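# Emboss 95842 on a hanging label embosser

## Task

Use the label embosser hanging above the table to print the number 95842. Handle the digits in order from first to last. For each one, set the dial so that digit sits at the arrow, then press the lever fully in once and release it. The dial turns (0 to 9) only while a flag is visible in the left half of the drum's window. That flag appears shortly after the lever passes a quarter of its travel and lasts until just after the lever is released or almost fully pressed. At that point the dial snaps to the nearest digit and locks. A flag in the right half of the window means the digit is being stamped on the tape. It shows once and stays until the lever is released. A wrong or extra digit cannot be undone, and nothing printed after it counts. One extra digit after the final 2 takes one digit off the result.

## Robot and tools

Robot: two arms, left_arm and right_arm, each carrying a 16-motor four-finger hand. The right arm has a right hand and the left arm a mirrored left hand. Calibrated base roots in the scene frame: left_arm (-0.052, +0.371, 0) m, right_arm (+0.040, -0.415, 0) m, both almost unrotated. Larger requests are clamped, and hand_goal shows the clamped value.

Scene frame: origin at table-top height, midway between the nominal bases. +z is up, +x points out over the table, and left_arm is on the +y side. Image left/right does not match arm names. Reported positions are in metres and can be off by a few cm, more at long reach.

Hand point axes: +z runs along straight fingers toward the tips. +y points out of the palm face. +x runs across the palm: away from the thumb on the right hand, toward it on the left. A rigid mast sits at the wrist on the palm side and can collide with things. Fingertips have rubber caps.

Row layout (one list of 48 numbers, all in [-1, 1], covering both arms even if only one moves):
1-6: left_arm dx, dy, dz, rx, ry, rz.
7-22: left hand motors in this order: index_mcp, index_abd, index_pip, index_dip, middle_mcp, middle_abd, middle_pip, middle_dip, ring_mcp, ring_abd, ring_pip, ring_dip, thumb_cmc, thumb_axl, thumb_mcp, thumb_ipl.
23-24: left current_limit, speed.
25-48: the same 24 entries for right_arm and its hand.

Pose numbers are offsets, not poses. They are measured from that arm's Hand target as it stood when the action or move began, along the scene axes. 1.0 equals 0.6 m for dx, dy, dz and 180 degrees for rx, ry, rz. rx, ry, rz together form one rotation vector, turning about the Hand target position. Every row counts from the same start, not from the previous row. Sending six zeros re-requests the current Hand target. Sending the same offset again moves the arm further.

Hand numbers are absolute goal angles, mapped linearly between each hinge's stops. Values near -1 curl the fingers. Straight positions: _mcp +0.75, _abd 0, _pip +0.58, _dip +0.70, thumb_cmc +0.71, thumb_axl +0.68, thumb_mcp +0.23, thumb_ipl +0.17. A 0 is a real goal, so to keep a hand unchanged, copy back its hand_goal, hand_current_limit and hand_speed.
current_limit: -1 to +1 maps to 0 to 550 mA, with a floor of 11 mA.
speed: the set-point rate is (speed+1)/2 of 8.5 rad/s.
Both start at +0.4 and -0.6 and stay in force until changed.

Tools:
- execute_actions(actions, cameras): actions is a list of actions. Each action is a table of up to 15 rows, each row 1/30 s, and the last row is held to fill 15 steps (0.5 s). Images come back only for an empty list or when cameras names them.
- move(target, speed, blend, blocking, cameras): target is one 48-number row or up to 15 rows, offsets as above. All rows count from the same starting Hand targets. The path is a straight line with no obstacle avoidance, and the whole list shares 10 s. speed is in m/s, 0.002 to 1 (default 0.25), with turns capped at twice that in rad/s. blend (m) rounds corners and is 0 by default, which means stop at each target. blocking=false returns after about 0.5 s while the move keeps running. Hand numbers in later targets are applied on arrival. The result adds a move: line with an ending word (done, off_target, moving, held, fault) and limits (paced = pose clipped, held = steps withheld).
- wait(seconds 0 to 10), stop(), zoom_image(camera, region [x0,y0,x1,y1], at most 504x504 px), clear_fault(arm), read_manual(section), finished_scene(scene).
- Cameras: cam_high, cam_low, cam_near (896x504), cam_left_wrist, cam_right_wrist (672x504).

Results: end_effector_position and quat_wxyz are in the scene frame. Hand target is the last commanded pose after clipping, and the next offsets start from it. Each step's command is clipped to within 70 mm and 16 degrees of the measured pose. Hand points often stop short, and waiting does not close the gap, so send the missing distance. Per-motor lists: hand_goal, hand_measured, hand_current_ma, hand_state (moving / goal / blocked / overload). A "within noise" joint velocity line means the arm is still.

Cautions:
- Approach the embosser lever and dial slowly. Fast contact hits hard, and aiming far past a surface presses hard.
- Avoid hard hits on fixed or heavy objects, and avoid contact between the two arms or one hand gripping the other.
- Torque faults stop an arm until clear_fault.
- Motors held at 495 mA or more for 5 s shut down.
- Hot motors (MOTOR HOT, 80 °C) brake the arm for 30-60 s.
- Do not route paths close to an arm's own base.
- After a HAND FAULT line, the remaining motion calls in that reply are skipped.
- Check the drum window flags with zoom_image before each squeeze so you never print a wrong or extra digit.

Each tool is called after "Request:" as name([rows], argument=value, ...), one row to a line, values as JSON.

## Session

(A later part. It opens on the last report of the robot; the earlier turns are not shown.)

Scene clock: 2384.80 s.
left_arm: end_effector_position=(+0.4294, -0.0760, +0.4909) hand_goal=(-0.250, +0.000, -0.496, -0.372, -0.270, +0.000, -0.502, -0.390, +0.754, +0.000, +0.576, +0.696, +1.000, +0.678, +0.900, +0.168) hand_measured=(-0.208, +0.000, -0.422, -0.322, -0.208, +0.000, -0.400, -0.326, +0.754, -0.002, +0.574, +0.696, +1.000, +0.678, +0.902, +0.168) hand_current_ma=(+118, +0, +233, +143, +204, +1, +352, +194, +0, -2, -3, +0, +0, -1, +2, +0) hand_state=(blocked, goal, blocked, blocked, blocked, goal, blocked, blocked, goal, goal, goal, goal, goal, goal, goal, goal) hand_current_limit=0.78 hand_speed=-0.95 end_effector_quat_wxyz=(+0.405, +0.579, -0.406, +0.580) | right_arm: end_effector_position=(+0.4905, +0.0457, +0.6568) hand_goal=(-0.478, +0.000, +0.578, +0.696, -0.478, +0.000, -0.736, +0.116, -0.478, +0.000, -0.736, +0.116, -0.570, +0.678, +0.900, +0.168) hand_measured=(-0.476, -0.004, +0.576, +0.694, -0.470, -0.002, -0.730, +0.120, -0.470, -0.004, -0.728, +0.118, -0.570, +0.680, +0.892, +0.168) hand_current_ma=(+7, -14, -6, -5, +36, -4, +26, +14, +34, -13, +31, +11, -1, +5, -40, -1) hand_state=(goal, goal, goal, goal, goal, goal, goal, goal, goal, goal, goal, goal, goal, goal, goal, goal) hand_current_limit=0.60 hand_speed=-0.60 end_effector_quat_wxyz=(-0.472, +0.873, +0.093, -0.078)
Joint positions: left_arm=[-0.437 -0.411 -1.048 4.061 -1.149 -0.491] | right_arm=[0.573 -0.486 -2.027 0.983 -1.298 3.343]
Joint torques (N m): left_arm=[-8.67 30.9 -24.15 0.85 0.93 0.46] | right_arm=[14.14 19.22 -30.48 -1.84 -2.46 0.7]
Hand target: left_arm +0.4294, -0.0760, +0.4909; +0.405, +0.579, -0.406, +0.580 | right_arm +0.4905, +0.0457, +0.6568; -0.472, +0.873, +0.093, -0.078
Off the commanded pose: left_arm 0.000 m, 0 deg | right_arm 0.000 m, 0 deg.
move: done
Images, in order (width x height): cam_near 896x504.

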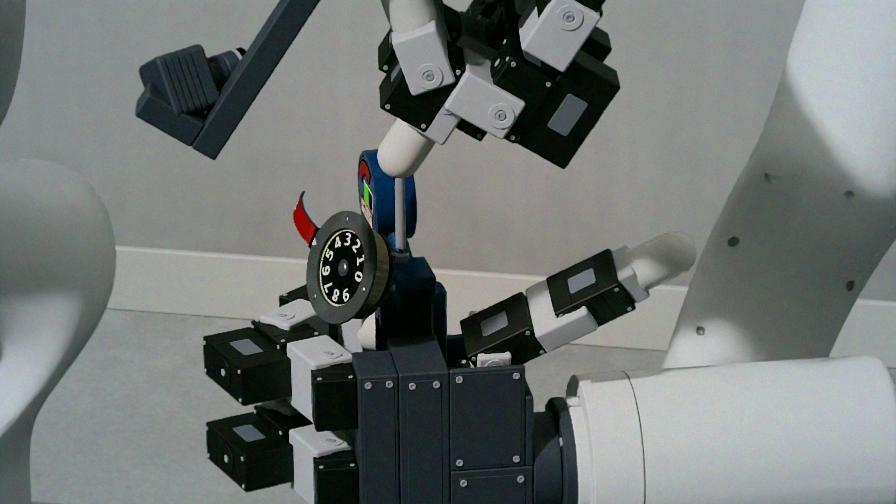

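Request:
move([
  [0,0,0,0,0,0,-0.25,0,-0.497,-0.372,-0.27,0,-0.503,-0.39,0.754,0,0.576,0.696,1.0,0.678,0.9,0.168,0.78,-0.95,-0.0143,-0.0102,-0.0463,0,0,0,-0.479,0,0.577,0.696,-0.479,0,-0.737,0.116,-0.479,0,-0.737,0.116,-0.571,0.678,0.9,0.168,0.6,-0.6],
  [0,0,0,0,0,0,-0.25,0,-0.497,-0.372,-0.27,0,-0.503,-0.39,0.754,0,0.576,0.696,1.0,0.678,0.9,0.168,0.78,-0.95,-0.0113,-0.0137,-0.0552,0,0,0,-0.479,0,0.577,0.696,-0.479,0,-0.737,0.116,-0.479,0,-0.737,0.116,-0.571,0.678,0.9,0.168,0.6,-0.6],
  [0,0,0,0,0,0,-0.25,0,-0.497,-0.372,-0.27,0,-0.503,-0.39,0.754,0,0.576,0.696,1.0,0.678,0.9,0.168,0.78,-0.95,-0.0018,-0.0072,-0.0565,0,0,0,-0.479,0,0.577,0.696,-0.479,0,-0.737,0.116,-0.479,0,-0.737,0.116,-0.571,0.678,0.9,0.168,0.6,-0.6],
  [0,0,0,0,0,0,-0.25,0,-0.497,-0.372,-0.27,0,-0.503,-0.39,0.754,0,0.576,0.696,1.0,0.678,0.9,0.168,0.78,-0.95,0.0088,-0.0017,-0.0603,0,0,0,-0.479,0,0.577,0.696,-0.479,0,-0.737,0.116,-0.479,0,-0.737,0.116,-0.571,0.678,0.9,0.168,0.6,-0.6],
  [0,0,0,0,0,0,-0.25,0,-0.497,-0.372,-0.27,0,-0.503,-0.39,0.754,0,0.576,0.696,1.0,0.678,0.9,0.168,0.78,-0.95,0.0055,0.0025,-0.05,0,0,0,-0.479,0,0.577,0.696,-0.479,0,-0.737,0.116,-0.479,0,-0.737,0.116,-0.571,0.678,0.9,0.168,0.6,-0.6],
], speed=[0.04, 0.015, 0.015, 0.015, 0.03], blend=0.001, cameras=["cam_near"])

Request:
zoom_image(camera="cam_near", region=[290, 145, 450, 325])

Scene clock: 2402.47 s.
left_arm: end_effector_position=(+0.4294, -0.0760, +0.4909) hand_goal=(-0.250, +0.000, -0.496, -0.372, -0.270, +0.000, -0.502, -0.390, +0.754, +0.000, +0.576, +0.696, +1.000, +0.678, +0.900, +0.168) hand_measured=(-0.208, +0.000, -0.422, -0.326, -0.210, +0.000, -0.400, -0.326, +0.754, -0.002, +0.574, +0.696, +1.000, +0.678, +0.902, +0.168) hand_current_ma=(+121, +0, +233, +129, +197, +1, +352, +194, +0, -2, -3, +0, +0, -1, +2, +0) hand_state=(blocked, goal, blocked, blocked, blocked, goal, blocked, blocked, goal, goal, goal, goal, goal, goal, goal, goal) hand_current_limit=0.78 hand_speed=-0.95 end_effector_quat_wxyz=(+0.405, +0.579, -0.406, +0.580) | right_arm: end_effector_position=(+0.4938, +0.0472, +0.6268) hand_goal=(-0.478, +0.000, +0.578, +0.696, -0.478, +0.000, -0.736, +0.116, -0.478, +0.000, -0.736, +0.116, -0.570, +0.678, +0.900, +0.168) hand_measured=(-0.476, +0.004, +0.576, +0.694, -0.470, -0.002, -0.730, +0.120, -0.470, -0.004, -0.728, +0.118, -0.570, +0.680, +0.892, +0.168) hand_current_ma=(+10, +11, -5, -7, +36, -4, +26, +14, +34, -13, +31, +11, -1, +5, -40, -1) hand_state=(goal, goal, goal, goal, goal, goal, goal, goal, goal, goal, goal, goal, goal, goal, goal, goal) hand_current_limit=0.60 hand_speed=-0.60 end_effector_quat_wxyz=(-0.472, +0.873, +0.093, -0.078)
Joint positions: left_arm=[-0.437 -0.411 -1.048 4.061 -1.149 -0.491] | right_arm=[0.572 -0.469 -1.935 1.003 -1.257 3.276]
Joint torques (N m): left_arm=[-7.75 30.66 -24.04 0.87 0.98 0.43] | right_arm=[15.39 20.62 -31.36 -1.82 -2.66 0.8]
Hand target: left_arm +0.4294, -0.0760, +0.4909; +0.405, +0.579, -0.406, +0.580 | right_arm +0.4938, +0.0472, +0.6268; -0.472, +0.873, +0.093, -0.078
Off the commanded pose: left_arm 0.000 m, 0 deg | right_arm 0.000 m, 0 deg.
move: done
Images, in order (width x height): cam_near 896x504.

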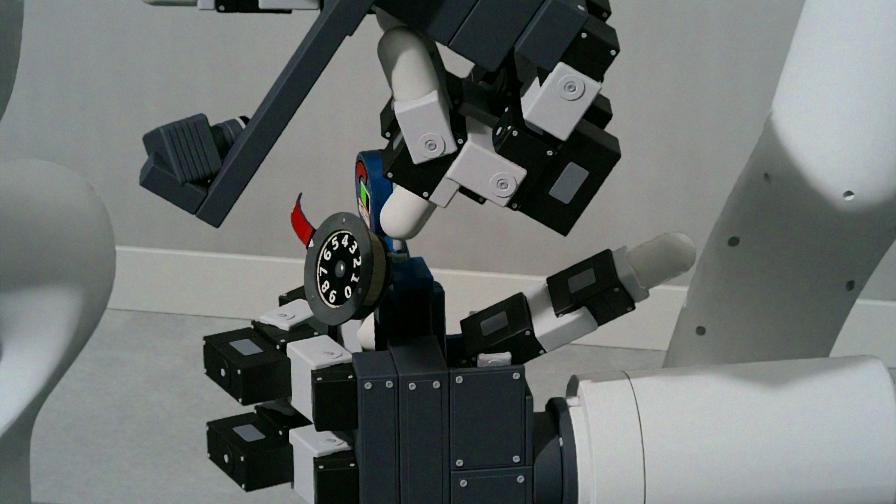

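Scaled by 2.800 from the camera's 896x504 image, which has a finer 1280x720 frame.

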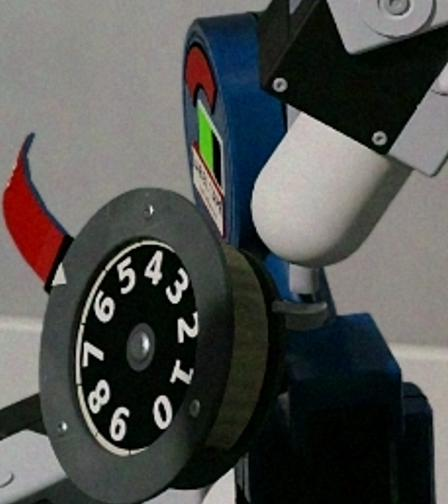

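Request:
move([
  [0,0,0,0,0,0,-0.25,0,-0.497,-0.372,-0.27,0,-0.503,-0.39,0.754,0,0.576,0.696,1.0,0.678,0.9,0.168,0.78,-0.95,-0.0197,-0.015,0.0098,0,0,0,-0.479,0,0.577,0.696,-0.479,0,-0.737,0.116,-0.479,0,-0.737,0.116,-0.571,0.678,0.9,0.168,0.6,-0.6],
  [0,0,0,0,0,0,-0.25,0,-0.497,-0.372,-0.27,0,-0.503,-0.39,0.754,0,0.576,0.696,1.0,0.678,0.9,0.168,0.78,-0.95,-0.0167,-0.0185,-0.0057,0,0,0,-0.479,0,0.577,0.696,-0.479,0,-0.737,0.116,-0.479,0,-0.737,0.116,-0.571,0.678,0.9,0.168,0.6,-0.6],
  [0,0,0,0,0,0,-0.25,0,-0.497,-0.372,-0.27,0,-0.503,-0.39,0.754,0,0.576,0.696,1.0,0.678,0.9,0.168,0.78,-0.95,-0.0072,-0.012,-0.007,0,0,0,-0.479,0,0.577,0.696,-0.479,0,-0.737,0.116,-0.479,0,-0.737,0.116,-0.571,0.678,0.9,0.168,0.6,-0.6],
  [0,0,0,0,0,0,-0.25,0,-0.497,-0.372,-0.27,0,-0.503,-0.39,0.754,0,0.576,0.696,1.0,0.678,0.9,0.168,0.78,-0.95,0.0035,-0.0065,-0.0108,0,0,0,-0.479,0,0.577,0.696,-0.479,0,-0.737,0.116,-0.479,0,-0.737,0.116,-0.571,0.678,0.9,0.168,0.6,-0.6],
  [0,0,0,0,0,0,-0.25,0,-0.497,-0.372,-0.27,0,-0.503,-0.39,0.754,0,0.576,0.696,1.0,0.678,0.9,0.168,0.78,-0.95,0.0002,-0.0023,-0.0005,0,0,0,-0.479,0,0.577,0.696,-0.479,0,-0.737,0.116,-0.479,0,-0.737,0.116,-0.571,0.678,0.9,0.168,0.6,-0.6],
], speed=[0.04, 0.015, 0.015, 0.015, 0.03], blend=0.001, cameras=["cam_near"])

Request:
zoom_image(camera="cam_near", region=[290, 145, 450, 325])

Scene clock: 2416.47 s.
left_arm: end_effector_position=(+0.4294, -0.0760, +0.4909) hand_goal=(-0.250, +0.000, -0.496, -0.372, -0.270, +0.000, -0.502, -0.390, +0.754, +0.000, +0.576, +0.696, +1.000, +0.678, +0.900, +0.168) hand_measured=(-0.206, +0.000, -0.422, -0.330, -0.210, +0.000, -0.400, -0.326, +0.754, -0.002, +0.574, +0.696, +1.000, +0.678, +0.902, +0.168) hand_current_ma=(+130, +0, +233, +115, +190, +1, +352, +194, +0, -2, -3, +0, +0, -1, +2, +0) hand_state=(blocked, goal, blocked, blocked, blocked, goal, blocked, blocked, goal, goal, goal, goal, goal, goal, goal, goal) hand_current_limit=0.78 hand_speed=-0.95 end_effector_quat_wxyz=(+0.405, +0.579, -0.406, +0.580) | right_arm: end_effector_position=(+0.4939, +0.0458, +0.6265) hand_goal=(-0.478, +0.000, +0.578, +0.696, -0.478, +0.000, -0.736, +0.116, -0.478, +0.000, -0.736, +0.116, -0.570, +0.678, +0.900, +0.168) hand_measured=(-0.474, +0.004, +0.578, +0.694, -0.470, -0.002, -0.730, +0.120, -0.470, -0.004, -0.728, +0.118, -0.570, +0.680, +0.892, +0.168) hand_current_ma=(+13, +11, -3, -8, +36, -4, +26, +14, +34, -13, +31, +11, -1, +5, -40, -1) hand_state=(goal, goal, goal, goal, goal, goal, goal, goal, goal, goal, goal, goal, goal, goal, goal, goal) hand_current_limit=0.60 hand_speed=-0.60 end_effector_quat_wxyz=(-0.472, +0.873, +0.093, -0.078)
Joint positions: left_arm=[-0.437 -0.411 -1.048 4.061 -1.149 -0.491] | right_arm=[0.57 -0.467 -1.931 1.003 -1.258 3.274]
Joint torques (N m): left_arm=[-8.37 30.59 -24.15 1 0.93 0.46] | right_arm=[15.31 20.96 -30.93 -1.53 -2.66 0.59]
Hand target: left_arm +0.4294, -0.0760, +0.4909; +0.405, +0.579, -0.406, +0.580 | right_arm +0.4939, +0.0458, +0.6265; -0.472, +0.873, +0.093, -0.078
Off the commanded pose: left_arm 0.000 m, 0 deg | right_arm 0.000 m, 0 deg.
move: done
Images, in order (width x height): cam_near 896x504.

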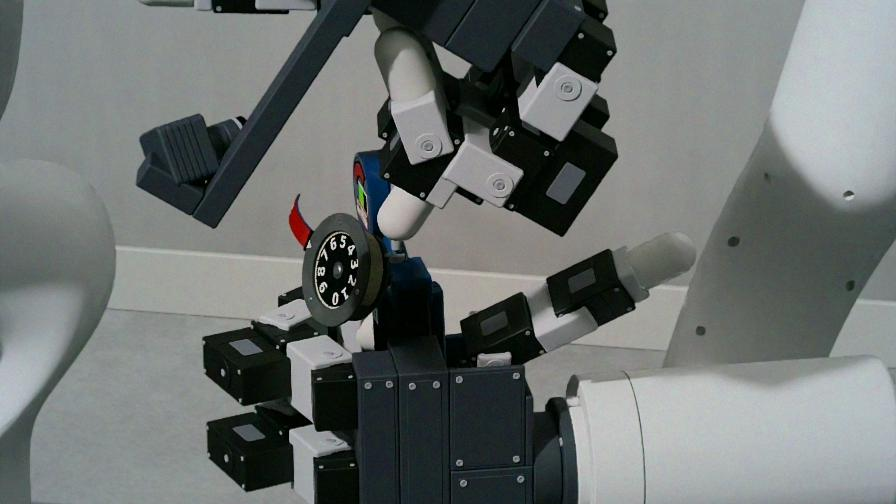

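Scaled by 2.800 from the camera's 896x504 image, which has a finer 1280x720 frame.

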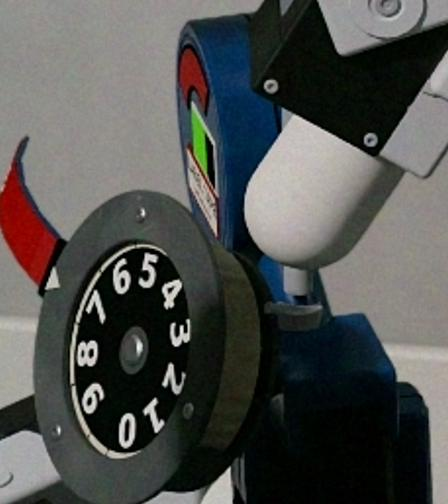

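Request:
move([
  [0,0,0,0,0,0,-0.25,0,-0.497,-0.372,-0.27,0,-0.503,-0.39,0.754,0,0.576,0.696,1.0,0.678,0.9,0.168,0.78,-0.95,-0.0197,-0.015,0.0098,0,0,0,-0.479,0,0.577,0.696,-0.479,0,-0.737,0.116,-0.479,0,-0.737,0.116,-0.571,0.678,0.9,0.168,0.6,-0.6],
  [0,0,0,0,0,0,-0.25,0,-0.497,-0.372,-0.27,0,-0.503,-0.39,0.754,0,0.576,0.696,1.0,0.678,0.9,0.168,0.78,-0.95,-0.0165,-0.0187,-0.0055,0,0,0,-0.479,0,0.577,0.696,-0.479,0,-0.737,0.116,-0.479,0,-0.737,0.116,-0.571,0.678,0.9,0.168,0.6,-0.6],
  [0,0,0,0,0,0,-0.25,0,-0.497,-0.372,-0.27,0,-0.503,-0.39,0.754,0,0.576,0.696,1.0,0.678,0.9,0.168,0.78,-0.95,-0.007,-0.0122,-0.0068,0,0,0,-0.479,0,0.577,0.696,-0.479,0,-0.737,0.116,-0.479,0,-0.737,0.116,-0.571,0.678,0.9,0.168,0.6,-0.6],
  [0,0,0,0,0,0,-0.25,0,-0.497,-0.372,-0.27,0,-0.503,-0.39,0.754,0,0.576,0.696,1.0,0.678,0.9,0.168,0.78,-0.95,0.0037,-0.0067,-0.0105,0,0,0,-0.479,0,0.577,0.696,-0.479,0,-0.737,0.116,-0.479,0,-0.737,0.116,-0.571,0.678,0.9,0.168,0.6,-0.6],
  [0,0,0,0,0,0,-0.25,0,-0.497,-0.372,-0.27,0,-0.503,-0.39,0.754,0,0.576,0.696,1.0,0.678,0.9,0.168,0.78,-0.95,0.0042,0.01,0.0195,0,0,0,-0.479,0,0.577,0.696,-0.479,0,-0.737,0.116,-0.479,0,-0.737,0.116,-0.571,0.678,0.9,0.168,0.6,-0.6],
], speed=[0.04, 0.015, 0.015, 0.015, 0.04], blend=0.001, cameras=["cam_near"])

Request:
zoom_image(camera="cam_near", region=[290, 145, 450, 325])

Scene clock: 2428.03 s.
left_arm: end_effector_position=(+0.4294, -0.0760, +0.4909) hand_goal=(-0.250, +0.000, -0.496, -0.372, -0.270, +0.000, -0.502, -0.390, +0.754, +0.000, +0.576, +0.696, +1.000, +0.678, +0.900, +0.168) hand_measured=(-0.204, +0.000, -0.422, -0.332, -0.212, +0.000, -0.400, -0.326, +0.754, -0.002, +0.574, +0.696, +1.000, +0.678, +0.902, +0.168) hand_current_ma=(+138, +0, +233, +104, +185, +1, +352, +195, +0, -2, -3, +0, +0, -1, +2, +0) hand_state=(blocked, goal, blocked, blocked, blocked, goal, blocked, blocked, goal, goal, goal, goal, goal, goal, goal, goal) hand_current_limit=0.78 hand_speed=-0.95 end_effector_quat_wxyz=(+0.405, +0.579, -0.406, +0.580) | right_arm: end_effector_position=(+0.4965, +0.0518, +0.6382) hand_goal=(-0.478, +0.000, +0.578, +0.696, -0.478, +0.000, -0.736, +0.116, -0.478, +0.000, -0.736, +0.116, -0.570, +0.678, +0.900, +0.168) hand_measured=(-0.476, +0.004, +0.578, +0.694, -0.470, -0.002, -0.730, +0.120, -0.470, -0.004, -0.728, +0.118, -0.570, +0.680, +0.892, +0.168) hand_current_ma=(+12, +11, -4, -8, +36, -4, +26, +14, +34, -13, +31, +11, -1, +5, -40, -1) hand_state=(goal, goal, goal, goal, goal, goal, goal, goal, goal, goal, goal, goal, goal, goal, goal, goal) hand_current_limit=0.60 hand_speed=-0.60 end_effector_quat_wxyz=(-0.472, +0.873, +0.093, -0.078)
Joint positions: left_arm=[-0.437 -0.411 -1.048 4.061 -1.149 -0.491] | right_arm=[0.576 -0.495 -1.997 0.993 -1.274 3.311]
Joint torques (N m): left_arm=[-7.73 30.36 -24.01 0.87 0.83 0.42] | right_arm=[17.61 20.35 -30.94 -1.55 -2.5 0.66]
Hand target: left_arm +0.4294, -0.0760, +0.4909; +0.405, +0.579, -0.406, +0.580 | right_arm +0.4965, +0.0518, +0.6382; -0.472, +0.873, +0.093, -0.078
Off the commanded pose: left_arm 0.000 m, 0 deg | right_arm 0.000 m, 0 deg.
move: done
Images, in order (width x height): cam_near 896x504.

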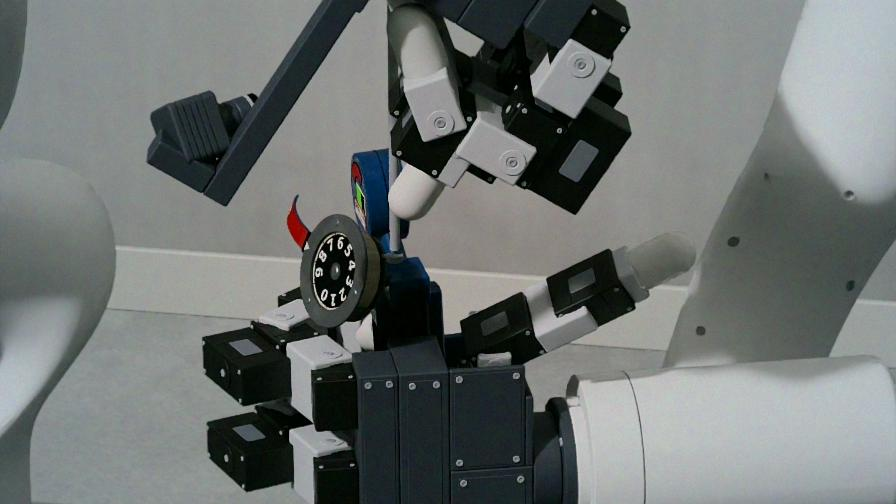

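Scaled by 2.800 from the camera's 896x504 image, which has a finer 1280x720 frame.

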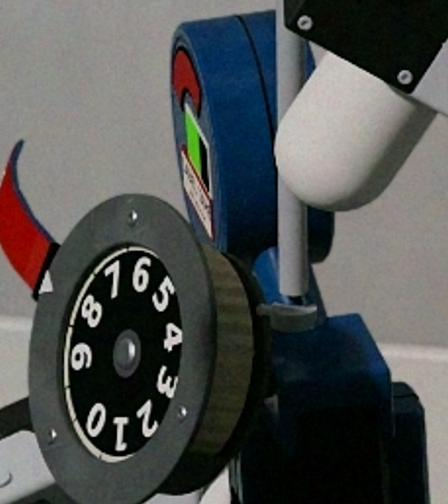

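Request:
move(target=[0,0,0,0,0,0,-0.356,0,-0.606,-0.46,-0.37,0,-0.606,-0.49,0.754,0,0.576,0.696,1.0,0.678,0.9,0.168,0.78,-0.9,0,0,0.03,0,0,0,-0.479,0,0.577,0.696,-0.479,0,-0.737,0.116,-0.479,0,-0.737,0.116,-0.571,0.678,0.9,0.168,0.6,-0.6], speed=0.06, cameras=["cam_near"])

Request:
zoom_image(camera="cam_near", region=[345, 145, 400, 245])

Request:
zoom_image(camera="cam_near", region=[290, 145, 450, 325])

Scene clock: 2433.33 s.
left_arm: end_effector_position=(+0.4294, -0.0760, +0.4909) hand_goal=(-0.356, +0.000, -0.606, -0.460, -0.370, +0.000, -0.606, -0.490, +0.754, +0.000, +0.576, +0.696, +1.000, +0.678, +0.900, +0.168) hand_measured=(-0.240, +0.004, -0.426, -0.344, -0.266, +0.002, -0.400, -0.354, +0.754, -0.002, +0.574, +0.696, +1.000, +0.678, +0.902, +0.168) hand_current_ma=(+452, +4, +489, +428, +395, +2, +490, +489, +0, -2, -3, +0, +0, -1, +2, +0) hand_state=(blocked, goal, blocked, blocked, blocked, goal, blocked, blocked, goal, goal, goal, goal, goal, goal, goal, goal) hand_current_limit=0.78 hand_speed=-0.90 end_effector_quat_wxyz=(+0.405, +0.579, -0.406, +0.580) | right_arm: end_effector_position=(+0.4964, +0.0518, +0.6562) hand_goal=(-0.478, +0.000, +0.578, +0.696, -0.478, +0.000, -0.736, +0.116, -0.478, +0.000, -0.736, +0.116, -0.570, +0.678, +0.900, +0.168) hand_measured=(-0.476, +0.004, +0.578, +0.694, -0.470, -0.002, -0.730, +0.120, -0.470, -0.004, -0.728, +0.118, -0.570, +0.680, +0.892, +0.168) hand_current_ma=(+12, +11, -4, -8, +36, -4, +26, +14, +34, -13, +31, +11, -1, +5, -40, -1) hand_state=(goal, goal, goal, goal, goal, goal, goal, goal, goal, goal, goal, goal, goal, goal, goal, goal) hand_current_limit=0.60 hand_speed=-0.60 end_effector_quat_wxyz=(-0.472, +0.873, +0.093, -0.078)
Joint positions: left_arm=[-0.437 -0.411 -1.048 4.061 -1.149 -0.491] | right_arm=[0.576 -0.514 -2.067 0.98 -1.302 3.354]
Joint torques (N m): left_arm=[-8.33 30.38 -23.79 0.89 0.67 0.47] | right_arm=[13.43 22.94 -31.56 -1.64 -2.56 0.76]
Hand target: left_arm +0.4294, -0.0760, +0.4909; +0.405, +0.579, -0.406, +0.580 | right_arm +0.4965, +0.0518, +0.6562; -0.472, +0.873, +0.093, -0.078
Off the commanded pose: left_arm 0.000 m, 0 deg | right_arm 0.000 m, 0 deg.
move: done
Images, in order (width x height): cam_near 896x504.

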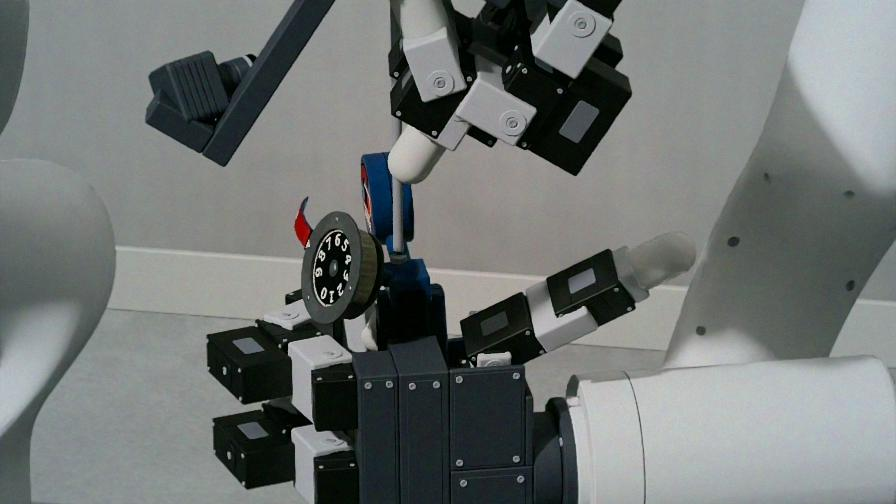

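Scaled by 5.040 from the camera's 896x504 image, which has a finer 1280x720 frame.

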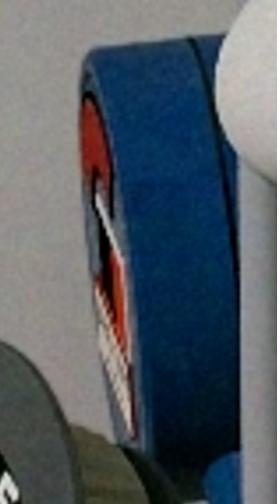

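Scaled by 2.800 from the camera's 896x504 image, which has a finer 1280x720 frame.

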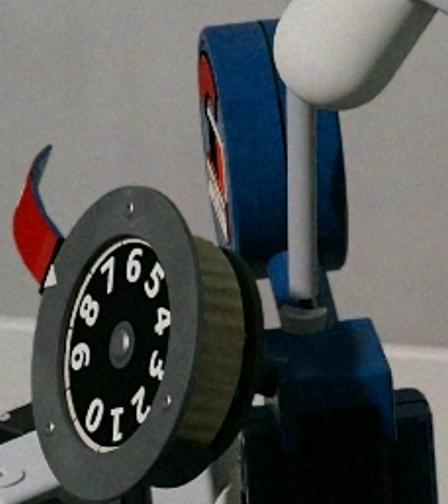

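Request:
move(target=[0,0,0,0,0,0,-0.123,0,-0.358,-0.232,-0.123,0,-0.358,-0.232,0.754,0,0.576,0.696,1.0,0.678,0.9,0.168,0.78,-0.9,0,0,0,0,0,0,-0.479,0,0.577,0.696,-0.479,0,-0.737,0.116,-0.479,0,-0.737,0.116,-0.571,0.678,0.9,0.168,0.6,-0.6], speed=0.1, cameras=["cam_near"])

Request:
zoom_image(camera="cam_near", region=[280, 150, 400, 250])

Request:
move(target=[0,0,0,0,0,0,-0.30,0,-0.546,-0.42,-0.318,0,-0.558,-0.438,0.754,0,0.576,0.696,1.0,0.678,0.9,0.168,0.78,-0.9,0,0,0,0,0,0,-0.479,0,0.577,0.696,-0.479,0,-0.737,0.116,-0.479,0,-0.737,0.116,-0.571,0.678,0.9,0.168,0.6,-0.6], speed=0.1, cameras=["cam_near"])

Request:
zoom_image(camera="cam_near", region=[290, 145, 450, 325])

Request:
move(target=[0,0,0,0,0,0,-0.25,0,-0.497,-0.372,-0.27,0,-0.503,-0.39,0.754,0,0.576,0.696,1.0,0.678,0.9,0.168,0.78,-0.9,0,0,0,0,0,0,-0.479,0,0.577,0.696,-0.479,0,-0.737,0.116,-0.479,0,-0.737,0.116,-0.571,0.678,0.9,0.168,0.6,-0.6], speed=0.1, cameras=["cam_near"])

Request:
zoom_image(camera="cam_near", region=[290, 145, 450, 325])

Scene clock: 2441.77 s.
left_arm: end_effector_position=(+0.4295, -0.0760, +0.4909) hand_goal=(-0.122, +0.000, -0.358, -0.232, -0.122, +0.000, -0.358, -0.232, +0.754, +0.000, +0.576, +0.696, +1.000, +0.678, +0.900, +0.168) hand_measured=(-0.124, -0.004, -0.360, -0.236, -0.124, -0.004, -0.356, -0.234, +0.754, -0.002, +0.574, +0.696, +1.000, +0.678, +0.902, +0.168) hand_current_ma=(-4, -3, -3, -4, -3, -4, +3, -4, +0, -2, -3, +0, +0, -1, +2, +0) hand_state=(goal, goal, goal, goal, goal, goal, goal, goal, goal, goal, goal, goal, goal, goal, goal, goal) hand_current_limit=0.78 hand_speed=-0.90 end_effector_quat_wxyz=(+0.405, +0.579, -0.406, +0.580) | right_arm: end_effector_position=(+0.4965, +0.0518, +0.6562) hand_goal=(-0.478, +0.000, +0.578, +0.696, -0.478, +0.000, -0.736, +0.116, -0.478, +0.000, -0.736, +0.116, -0.570, +0.678, +0.900, +0.168) hand_measured=(-0.476, +0.004, +0.578, +0.694, -0.470, -0.002, -0.730, +0.120, -0.470, -0.004, -0.728, +0.118, -0.570, +0.680, +0.892, +0.168) hand_current_ma=(+12, +11, -4, -8, +36, -4, +26, +14, +34, -13, +31, +11, -1, +5, -40, -1) hand_state=(goal, goal, goal, goal, goal, goal, goal, goal, goal, goal, goal, goal, goal, goal, goal, goal) hand_current_limit=0.60 hand_speed=-0.60 end_effector_quat_wxyz=(-0.472, +0.873, +0.093, -0.078)
Joint positions: left_arm=[-0.437 -0.411 -1.048 4.061 -1.149 -0.491] | right_arm=[0.576 -0.514 -2.067 0.98 -1.302 3.354]
Joint torques (N m): left_arm=[-8.91 30.06 -23.7 0.94 0.44 0.46] | right_arm=[13.09 20.89 -30.79 -1.64 -2.19 0.76]
Hand target: left_arm +0.4294, -0.0760, +0.4909; +0.405, +0.579, -0.406, +0.580 | right_arm +0.4965, +0.0518, +0.6562; -0.472, +0.873, +0.093, -0.078
Off the commanded pose: left_arm 0.000 m, 0 deg | right_arm 0.000 m, 0 deg.
move: done
Images, in order (width x height): cam_near 896x504.

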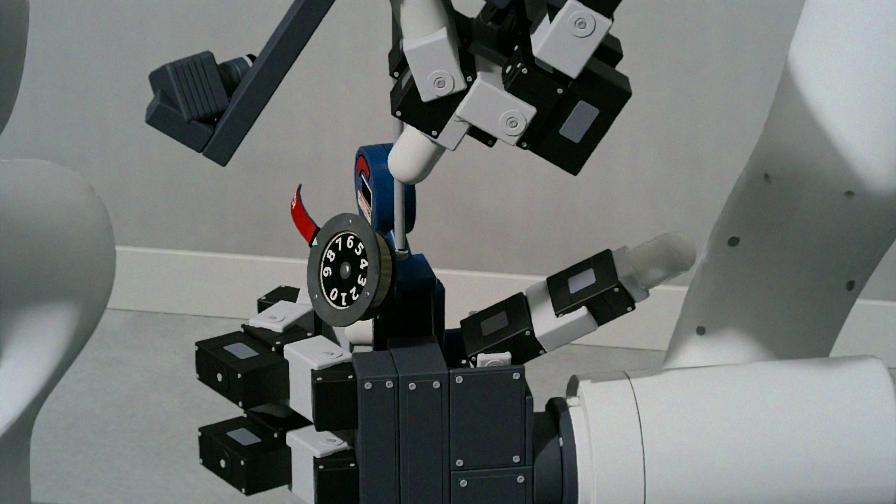

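Scaled by 4.200 from the camera's 896x504 image, which has a finer 1280x720 frame.

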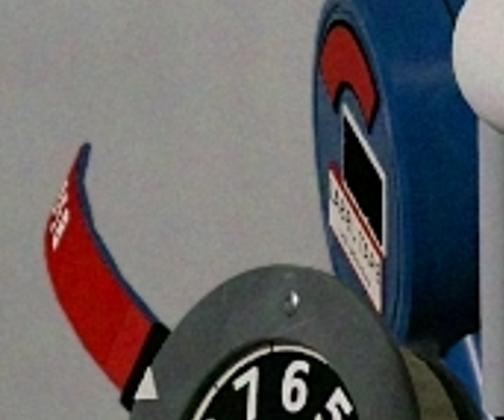

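Scene clock: 2442.57 s.
left_arm: end_effector_position=(+0.4294, -0.0760, +0.4909) hand_goal=(-0.300, +0.000, -0.546, -0.420, -0.318, +0.000, -0.558, -0.438, +0.754, +0.000, +0.576, +0.696, +1.000, +0.678, +0.900, +0.168) hand_measured=(-0.220, +0.000, -0.422, -0.324, -0.218, +0.000, -0.400, -0.330, +0.754, -0.002, +0.574, +0.696, +1.000, +0.678, +0.902, +0.168) hand_current_ma=(+284, +0, +456, +328, +374, +0, +490, +382, +0, -2, -3, +0, +0, -1, +2, +0) hand_state=(blocked, goal, blocked, blocked, blocked, goal, blocked, blocked, goal, goal, goal, goal, goal, goal, goal, goal) hand_current_limit=0.78 hand_speed=-0.90 end_effector_quat_wxyz=(+0.405, +0.579, -0.406, +0.580) | right_arm: end_effector_position=(+0.4965, +0.0518, +0.6562) hand_goal=(-0.478, +0.000, +0.578, +0.696, -0.478, +0.000, -0.736, +0.116, -0.478, +0.000, -0.736, +0.116, -0.570, +0.678, +0.900, +0.168) hand_measured=(-0.476, +0.004, +0.578, +0.694, -0.470, -0.002, -0.730, +0.120, -0.470, -0.004, -0.728, +0.118, -0.570, +0.680, +0.892, +0.168) hand_current_ma=(+12, +11, -4, -8, +36, -4, +26, +14, +34, -13, +31, +11, -1, +5, -40, -1) hand_state=(goal, goal, goal, goal, goal, goal, goal, goal, goal, goal, goal, goal, goal, goal, goal, goal) hand_current_limit=0.60 hand_speed=-0.60 end_effector_quat_wxyz=(-0.472, +0.873, +0.093, -0.078)
Joint positions: left_arm=[-0.437 -0.411 -1.048 4.061 -1.149 -0.491] | right_arm=[0.576 -0.514 -2.067 0.98 -1.302 3.354]
Joint torques (N m): left_arm=[-8.3 30.27 -23.82 0.86 0.42 0.51] | right_arm=[12.46 19.44 -31.15 -1.11 -2.46 0.72]
Hand target: left_arm +0.4294, -0.0760, +0.4909; +0.405, +0.579, -0.406, +0.580 | right_arm +0.4965, +0.0518, +0.6562; -0.472, +0.873, +0.093, -0.078
Off the commanded pose: left_arm 0.000 m, 0 deg | right_arm 0.000 m, 0 deg.
move: done
Images, in order (width x height): cam_near 896x504.

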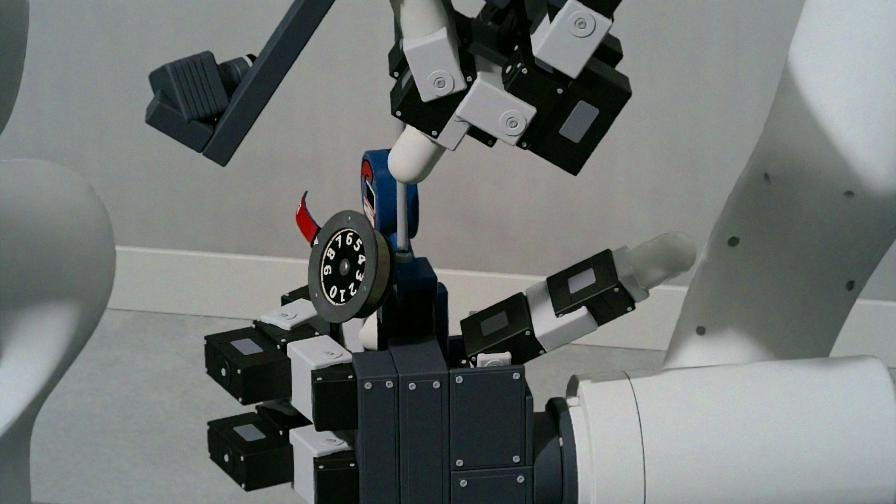

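Scaled by 2.800 from the camera's 896x504 image, which has a finer 1280x720 frame.

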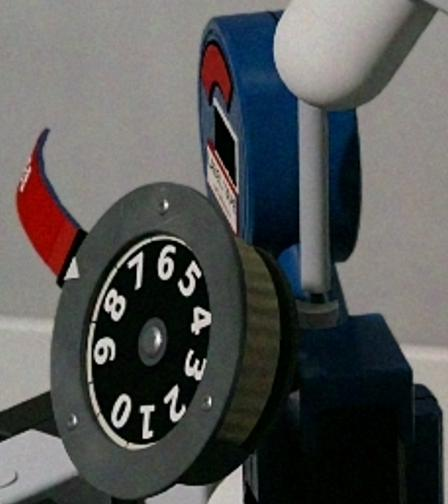

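Scene clock: 2443.07 s.
left_arm: end_effector_position=(+0.4294, -0.0760, +0.4909) hand_goal=(-0.250, +0.000, -0.496, -0.372, -0.270, +0.000, -0.502, -0.390, +0.754, +0.000, +0.576, +0.696, +1.000, +0.678, +0.900, +0.168) hand_measured=(-0.218, +0.000, -0.422, -0.324, -0.218, +0.000, -0.400, -0.330, +0.754, -0.002, +0.574, +0.696, +1.000, +0.678, +0.902, +0.168) hand_current_ma=(+86, +0, +233, +133, +161, +0, +351, +177, +0, -2, -3, +0, +0, -1, +2, +0) hand_state=(blocked, goal, blocked, blocked, blocked, goal, blocked, blocked, goal, goal, goal, goal, goal, goal, goal, goal) hand_current_limit=0.78 hand_speed=-0.90 end_effector_quat_wxyz=(+0.405, +0.579, -0.406, +0.580) | right_arm: end_effector_position=(+0.4965, +0.0518, +0.6562) hand_goal=(-0.478, +0.000, +0.578, +0.696, -0.478, +0.000, -0.736, +0.116, -0.478, +0.000, -0.736, +0.116, -0.570, +0.678, +0.900, +0.168) hand_measured=(-0.476, +0.004, +0.578, +0.694, -0.470, -0.002, -0.730, +0.120, -0.470, -0.004, -0.728, +0.118, -0.570, +0.680, +0.892, +0.168) hand_current_ma=(+12, +11, -4, -8, +36, -4, +26, +14, +34, -13, +31, +11, -1, +5, -40, -1) hand_state=(goal, goal, goal, goal, goal, goal, goal, goal, goal, goal, goal, goal, goal, goal, goal, goal) hand_current_limit=0.60 hand_speed=-0.60 end_effector_quat_wxyz=(-0.472, +0.873, +0.093, -0.078)
Joint positions: left_arm=[-0.437 -0.411 -1.048 4.061 -1.149 -0.491] | right_arm=[0.576 -0.514 -2.067 0.98 -1.302 3.354]
Joint torques (N m): left_arm=[-8.18 29.95 -23.71 0.76 0.39 0.46] | right_arm=[12.41 20.92 -29.96 -1.38 -2.56 0.83]
Hand target: left_arm +0.4294, -0.0760, +0.4909; +0.405, +0.579, -0.406, +0.580 | right_arm +0.4965, +0.0518, +0.6562; -0.472, +0.873, +0.093, -0.078
Off the commanded pose: left_arm 0.000 m, 0 deg | right_arm 0.000 m, 0 deg.
move: done
Images, in order (width x height): cam_near 896x504.

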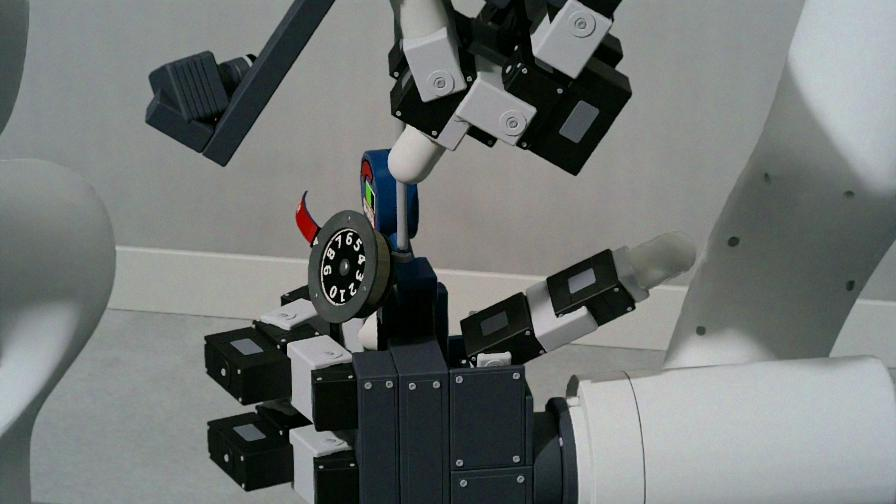

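Scaled by 2.800 from the camera's 896x504 image, which has a finer 1280x720 frame.

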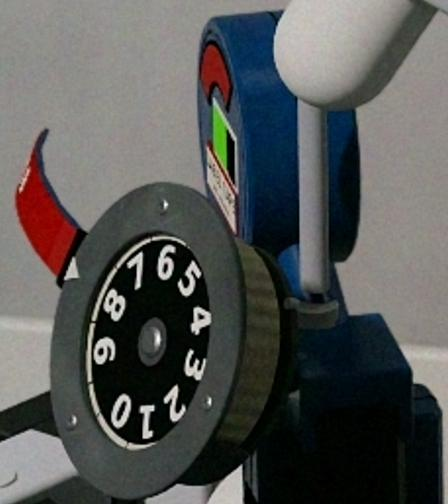

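Request:
move(target=[0,0,0,0,0,0,-0.23,0,-0.477,-0.354,-0.25,0,-0.483,-0.37,0.754,0,0.576,0.696,1.0,0.678,0.9,0.168,0.78,-0.95,-0.0108,-0.003,0.0063,0,0,0,-0.479,0,0.577,0.696,-0.479,0,-0.737,0.116,-0.479,0,-0.737,0.116,-0.571,0.678,0.9,0.168,0.6,-0.6], speed=0.05, cameras=[])

Request:
move(target=[0,0,0,0,0,0,-0.245,0,-0.49,-0.367,-0.265,0,-0.496,-0.384,0.754,0,0.576,0.696,1.0,0.678,0.9,0.168,0.78,-0.95,0,0,0,0,0,0,-0.479,0,0.577,0.696,-0.479,0,-0.737,0.116,-0.479,0,-0.737,0.116,-0.571,0.678,0.9,0.168,0.6,-0.6], speed=0.1, cameras=["cam_near"])

Request:
zoom_image(camera="cam_near", region=[290, 145, 450, 325])

Scene clock: 2450.83 s.
left_arm: end_effector_position=(+0.4294, -0.0760, +0.4909) hand_goal=(-0.230, +0.000, -0.476, -0.354, -0.250, +0.000, -0.482, -0.370, +0.754, +0.000, +0.576, +0.696, +1.000, +0.678, +0.900, +0.168) hand_measured=(-0.208, +0.000, -0.422, -0.322, -0.206, +0.000, -0.400, -0.326, +0.754, -0.002, +0.574, +0.696, +1.000, +0.678, +0.902, +0.168) hand_current_ma=(+51, +0, +154, +82, +129, +0, +264, +123, +0, -2, -3, +0, +0, -1, +2, +0) hand_state=(blocked, goal, blocked, blocked, blocked, goal, blocked, blocked, goal, goal, goal, goal, goal, goal, goal, goal) hand_current_limit=0.78 hand_speed=-0.95 end_effector_quat_wxyz=(+0.405, +0.579, -0.406, +0.580) | right_arm: end_effector_position=(+0.4900, +0.0500, +0.6600) hand_goal=(-0.478, +0.000, +0.578, +0.696, -0.478, +0.000, -0.736, +0.116, -0.478, +0.000, -0.736, +0.116, -0.570, +0.678, +0.900, +0.168) hand_measured=(-0.476, +0.004, +0.578, +0.694, -0.470, -0.002, -0.730, +0.120, -0.470, -0.004, -0.728, +0.118, -0.570, +0.680, +0.892, +0.168) hand_current_ma=(+12, +11, -4, -8, +36, -4, +26, +14, +34, -13, +31, +11, -1, +5, -40, -1) hand_state=(goal, goal, goal, goal, goal, goal, goal, goal, goal, goal, goal, goal, goal, goal, goal, goal) hand_current_limit=0.60 hand_speed=-0.60 end_effector_quat_wxyz=(-0.472, +0.873, +0.093, -0.078)
Joint positions: left_arm=[-0.437 -0.411 -1.048 4.061 -1.149 -0.491] | right_arm=[0.579 -0.496 -2.049 0.98 -1.299 3.357]
Joint torques (N m): left_arm=[-7.99 30.76 -23.66 0.69 0.26 0.43] | right_arm=[16.24 39.45 -17.69 -2.21 2.96 0.77]
Hand target: left_arm +0.4294, -0.0760, +0.4909; +0.405, +0.579, -0.406, +0.580 | right_arm +0.4900, +0.0500, +0.6600; -0.472, +0.873, +0.093, -0.078
Off the commanded pose: left_arm 0.000 m, 0 deg | right_arm 0.000 m, 0 deg.
move: done
No camera images: "cameras" was empty.

Scene clock: 2451.33 s.
left_arm: end_effector_position=(+0.4294, -0.0760, +0.4909) hand_goal=(-0.244, +0.000, -0.490, -0.366, -0.264, +0.000, -0.496, -0.384, +0.754, +0.000, +0.576, +0.696, +1.000, +0.678, +0.900, +0.168) hand_measured=(-0.208, +0.000, -0.422, -0.322, -0.206, +0.000, -0.400, -0.326, +0.754, -0.002, +0.574, +0.696, +1.000, +0.678, +0.902, +0.168) hand_current_ma=(+98, +0, +209, +123, +185, +0, +324, +175, +0, -2, -3, +0, +0, -1, +2, +0) hand_state=(blocked, goal, blocked, blocked, blocked, goal, blocked, blocked, goal, goal, goal, goal, goal, goal, goal, goal) hand_current_limit=0.78 hand_speed=-0.95 end_effector_quat_wxyz=(+0.405, +0.579, -0.406, +0.580) | right_arm: end_effector_position=(+0.4900, +0.0500, +0.6600) hand_goal=(-0.478, +0.000, +0.578, +0.696, -0.478, +0.000, -0.736, +0.116, -0.478, +0.000, -0.736, +0.116, -0.570, +0.678, +0.900, +0.168) hand_measured=(-0.476, +0.004, +0.578, +0.694, -0.470, -0.002, -0.730, +0.120, -0.470, -0.004, -0.728, +0.118, -0.570, +0.680, +0.892, +0.168) hand_current_ma=(+12, +11, -4, -8, +36, -4, +26, +14, +34, -13, +31, +11, -1, +5, -40, -1) hand_state=(goal, goal, goal, goal, goal, goal, goal, goal, goal, goal, goal, goal, goal, goal, goal, goal) hand_current_limit=0.60 hand_speed=-0.60 end_effector_quat_wxyz=(-0.472, +0.873, +0.093, -0.078)
Joint positions: left_arm=[-0.437 -0.411 -1.048 4.061 -1.149 -0.491] | right_arm=[0.579 -0.496 -2.049 0.98 -1.299 3.357]
Joint torques (N m): left_arm=[-8.79 29.83 -24.13 0.81 0.23 0.45] | right_arm=[17.54 39.39 -17.35 -1.62 3.11 0.79]
Hand target: left_arm +0.4294, -0.0760, +0.4909; +0.405, +0.579, -0.406, +0.580 | right_arm +0.4900, +0.0500, +0.6600; -0.472, +0.873, +0.093, -0.078
Off the commanded pose: left_arm 0.000 m, 0 deg | right_arm 0.000 m, 0 deg.
move: done
Images, in order (width x height): cam_near 896x504.

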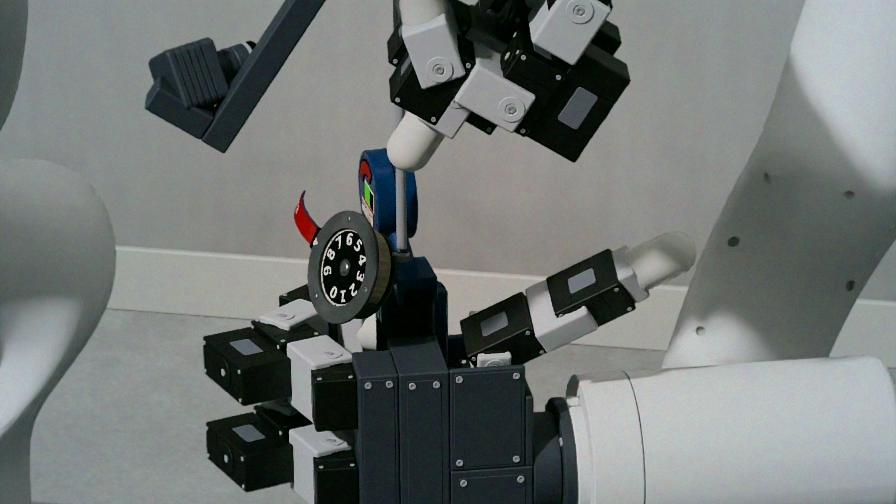

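Scaled by 2.800 from the camera's 896x504 image, which has a finer 1280x720 frame.

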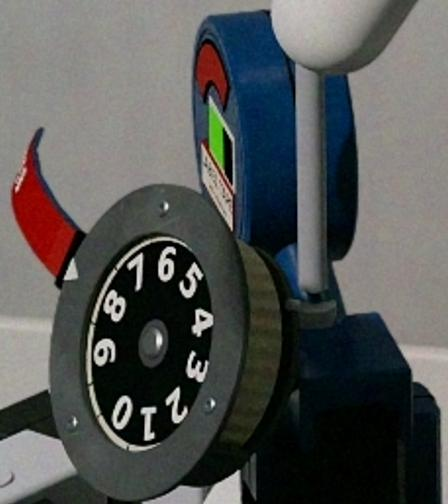

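Request:
move([
  [0,0,0,0,0,0,-0.245,0,-0.49,-0.367,-0.265,0,-0.496,-0.384,0.754,0,0.576,0.696,1.0,0.678,0.9,0.168,0.78,-0.95,0.0017,-0.0068,-0.0558,0,0,0,-0.479,0,0.577,0.696,-0.479,0,-0.737,0.116,-0.479,0,-0.737,0.116,-0.571,0.678,0.9,0.168,0.6,-0.6],
  [0,0,0,0,0,0,-0.245,0,-0.49,-0.367,-0.265,0,-0.496,-0.384,0.754,0,0.576,0.696,1.0,0.678,0.9,0.168,0.78,-0.95,0.002,-0.0113,-0.0628,0,0,0,-0.479,0,0.577,0.696,-0.479,0,-0.737,0.116,-0.479,0,-0.737,0.116,-0.571,0.678,0.9,0.168,0.6,-0.6],
  [0,0,0,0,0,0,-0.245,0,-0.49,-0.367,-0.265,0,-0.496,-0.384,0.754,0,0.576,0.696,1.0,0.678,0.9,0.168,0.78,-0.95,-0.0073,-0.0183,-0.0598,0,0,0,-0.479,0,0.577,0.696,-0.479,0,-0.737,0.116,-0.479,0,-0.737,0.116,-0.571,0.678,0.9,0.168,0.6,-0.6],
  [0,0,0,0,0,0,-0.245,0,-0.49,-0.367,-0.265,0,-0.496,-0.384,0.754,0,0.576,0.696,1.0,0.678,0.9,0.168,0.78,-0.95,-0.0157,-0.0265,-0.0598,0,0,0,-0.479,0,0.577,0.696,-0.479,0,-0.737,0.116,-0.479,0,-0.737,0.116,-0.571,0.678,0.9,0.168,0.6,-0.6],
  [0,0,0,0,0,0,-0.245,0,-0.49,-0.367,-0.265,0,-0.496,-0.384,0.754,0,0.576,0.696,1.0,0.678,0.9,0.168,0.78,-0.95,-0.0188,-0.0227,-0.0493,0,0,0,-0.479,0,0.577,0.696,-0.479,0,-0.737,0.116,-0.479,0,-0.737,0.116,-0.571,0.678,0.9,0.168,0.6,-0.6],
], speed=[0.04, 0.015, 0.015, 0.015, 0.03], blend=0.001, cameras=["cam_near"])

Request:
zoom_image(camera="cam_near", region=[290, 145, 450, 325])

Scene clock: 2463.90 s.
left_arm: end_effector_position=(+0.4294, -0.0760, +0.4909) hand_goal=(-0.244, +0.000, -0.490, -0.366, -0.264, +0.000, -0.496, -0.384, +0.754, +0.000, +0.576, +0.696, +1.000, +0.678, +0.900, +0.168) hand_measured=(-0.206, +0.000, -0.422, -0.326, -0.206, +0.000, -0.400, -0.326, +0.754, -0.002, +0.574, +0.696, +1.000, +0.678, +0.902, +0.168) hand_current_ma=(+107, +0, +209, +109, +183, +0, +324, +175, +0, -2, -3, +0, +0, -1, +2, +0) hand_state=(blocked, goal, blocked, blocked, blocked, goal, blocked, blocked, goal, goal, goal, goal, goal, goal, goal, goal) hand_current_limit=0.78 hand_speed=-0.95 end_effector_quat_wxyz=(+0.405, +0.579, -0.406, +0.580) | right_arm: end_effector_position=(+0.4787, +0.0364, +0.6305) hand_goal=(-0.478, +0.000, +0.578, +0.696, -0.478, +0.000, -0.736, +0.116, -0.478, +0.000, -0.736, +0.116, -0.570, +0.678, +0.900, +0.168) hand_measured=(-0.476, -0.004, +0.576, +0.694, -0.470, -0.002, -0.730, +0.120, -0.470, -0.004, -0.728, +0.118, -0.570, +0.680, +0.892, +0.168) hand_current_ma=(+6, -13, -6, -8, +36, -4, +26, +14, +34, -13, +31, +11, -1, +5, -40, -1) hand_state=(goal, goal, goal, goal, goal, goal, goal, goal, goal, goal, goal, goal, goal, goal, goal, goal) hand_current_limit=0.60 hand_speed=-0.60 end_effector_quat_wxyz=(-0.472, +0.873, +0.093, -0.078)
Joint positions: left_arm=[-0.437 -0.411 -1.048 4.061 -1.149 -0.491] | right_arm=[0.57 -0.413 -1.865 1.006 -1.251 3.264]
Joint torques (N m): left_arm=[-7.54 30.6 -23.71 0.81 -0.05 0.42] | right_arm=[15.64 17.94 -31.68 -1.31 -2.65 0.75]
Hand target: left_arm +0.4294, -0.0760, +0.4909; +0.405, +0.579, -0.406, +0.580 | right_arm +0.4787, +0.0364, +0.6304; -0.472, +0.873, +0.093, -0.078
Off the commanded pose: left_arm 0.000 m, 0 deg | right_arm 0.000 m, 0 deg.
move: done
Images, in order (width x height): cam_near 896x504.

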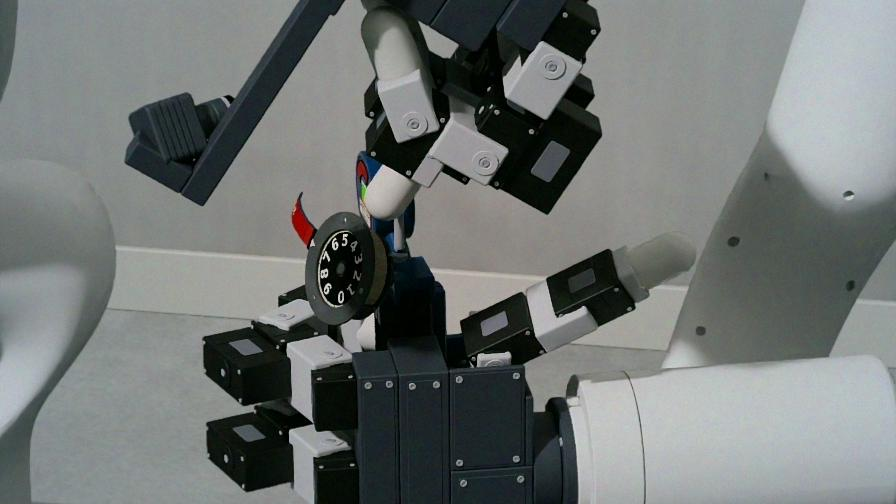

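Scaled by 2.800 from the camera's 896x504 image, which has a finer 1280x720 frame.

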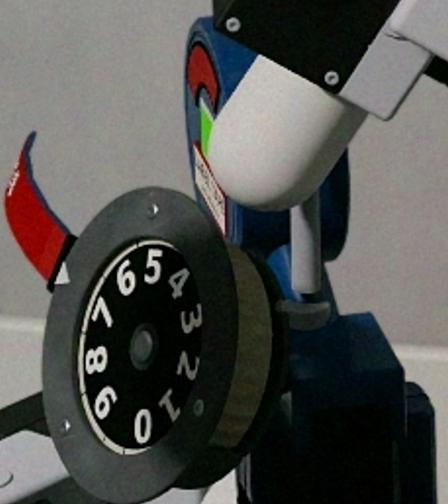

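Request:
wait(seconds=0.1, cameras=["cam_near"])

Request:
zoom_image(camera="cam_near", region=[290, 145, 450, 325])

Scene clock: 2484.33 s.
left_arm: end_effector_position=(+0.4294, -0.0760, +0.4909) hand_goal=(-0.244, +0.000, -0.490, -0.366, -0.264, +0.000, -0.496, -0.384, +0.754, +0.000, +0.576, +0.696, +1.000, +0.678, +0.900, +0.168) hand_measured=(-0.206, +0.000, -0.422, -0.326, -0.206, +0.000, -0.400, -0.326, +0.754, -0.002, +0.574, +0.696, +1.000, +0.678, +0.902, +0.168) hand_current_ma=(+107, +0, +209, +109, +183, +0, +324, +175, +0, -2, -3, +0, +0, -1, +2, +0) hand_state=(blocked, goal, blocked, blocked, blocked, goal, blocked, blocked, goal, goal, goal, goal, goal, goal, goal, goal) hand_current_limit=0.78 hand_speed=-0.95 end_effector_quat_wxyz=(+0.405, +0.579, -0.406, +0.580) | right_arm: end_effector_position=(+0.4787, +0.0364, +0.6304) hand_goal=(-0.478, +0.000, +0.578, +0.696, -0.478, +0.000, -0.736, +0.116, -0.478, +0.000, -0.736, +0.116, -0.570, +0.678, +0.900, +0.168) hand_measured=(-0.476, -0.004, +0.576, +0.694, -0.470, -0.002, -0.730, +0.120, -0.470, -0.004, -0.728, +0.118, -0.570, +0.680, +0.892, +0.168) hand_current_ma=(+6, -13, -6, -8, +36, -4, +26, +14, +34, -13, +31, +11, -1, +5, -40, -1) hand_state=(goal, goal, goal, goal, goal, goal, goal, goal, goal, goal, goal, goal, goal, goal, goal, goal) hand_current_limit=0.60 hand_speed=-0.60 end_effector_quat_wxyz=(-0.472, +0.873, +0.093, -0.078)
Joint positions: left_arm=[-0.437 -0.411 -1.048 4.061 -1.149 -0.491] | right_arm=[0.57 -0.413 -1.865 1.006 -1.252 3.264]
Joint torques (N m): left_arm=[-8.52 29.9 -23.84 0.73 -0.17 0.48] | right_arm=[16.1 16.47 -32.11 -1.84 -2.46 0.74]
Hand target: left_arm +0.4294, -0.0760, +0.4909; +0.405, +0.579, -0.406, +0.580 | right_arm +0.4787, +0.0364, +0.6304; -0.472, +0.873, +0.093, -0.078
Off the commanded pose: left_arm 0.000 m, 0 deg | right_arm 0.000 m, 0 deg.
wait: 0.10 s; at rest from the start
Images, in order (width x height): cam_near 896x504.

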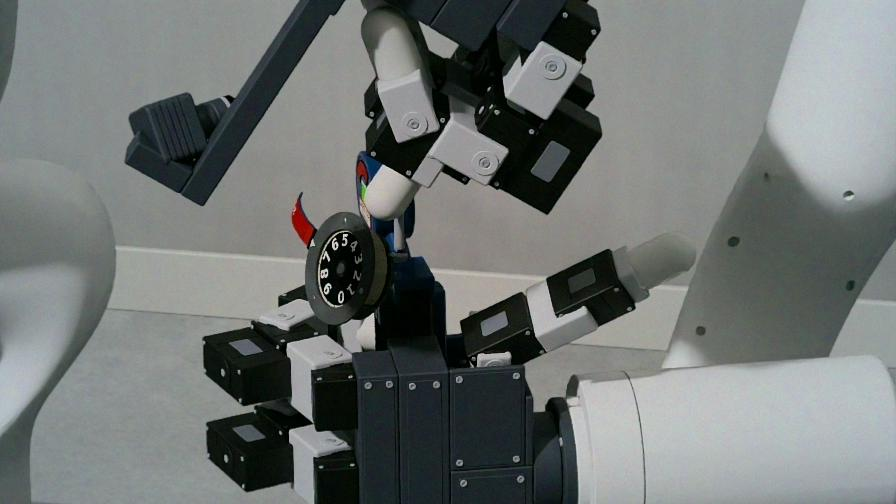

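Scaled by 2.800 from the camera's 896x504 image, which has a finer 1280x720 frame.

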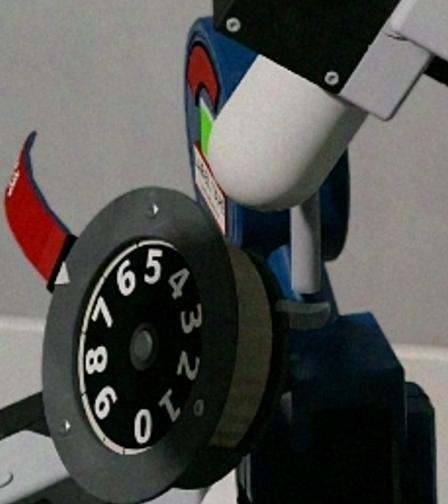

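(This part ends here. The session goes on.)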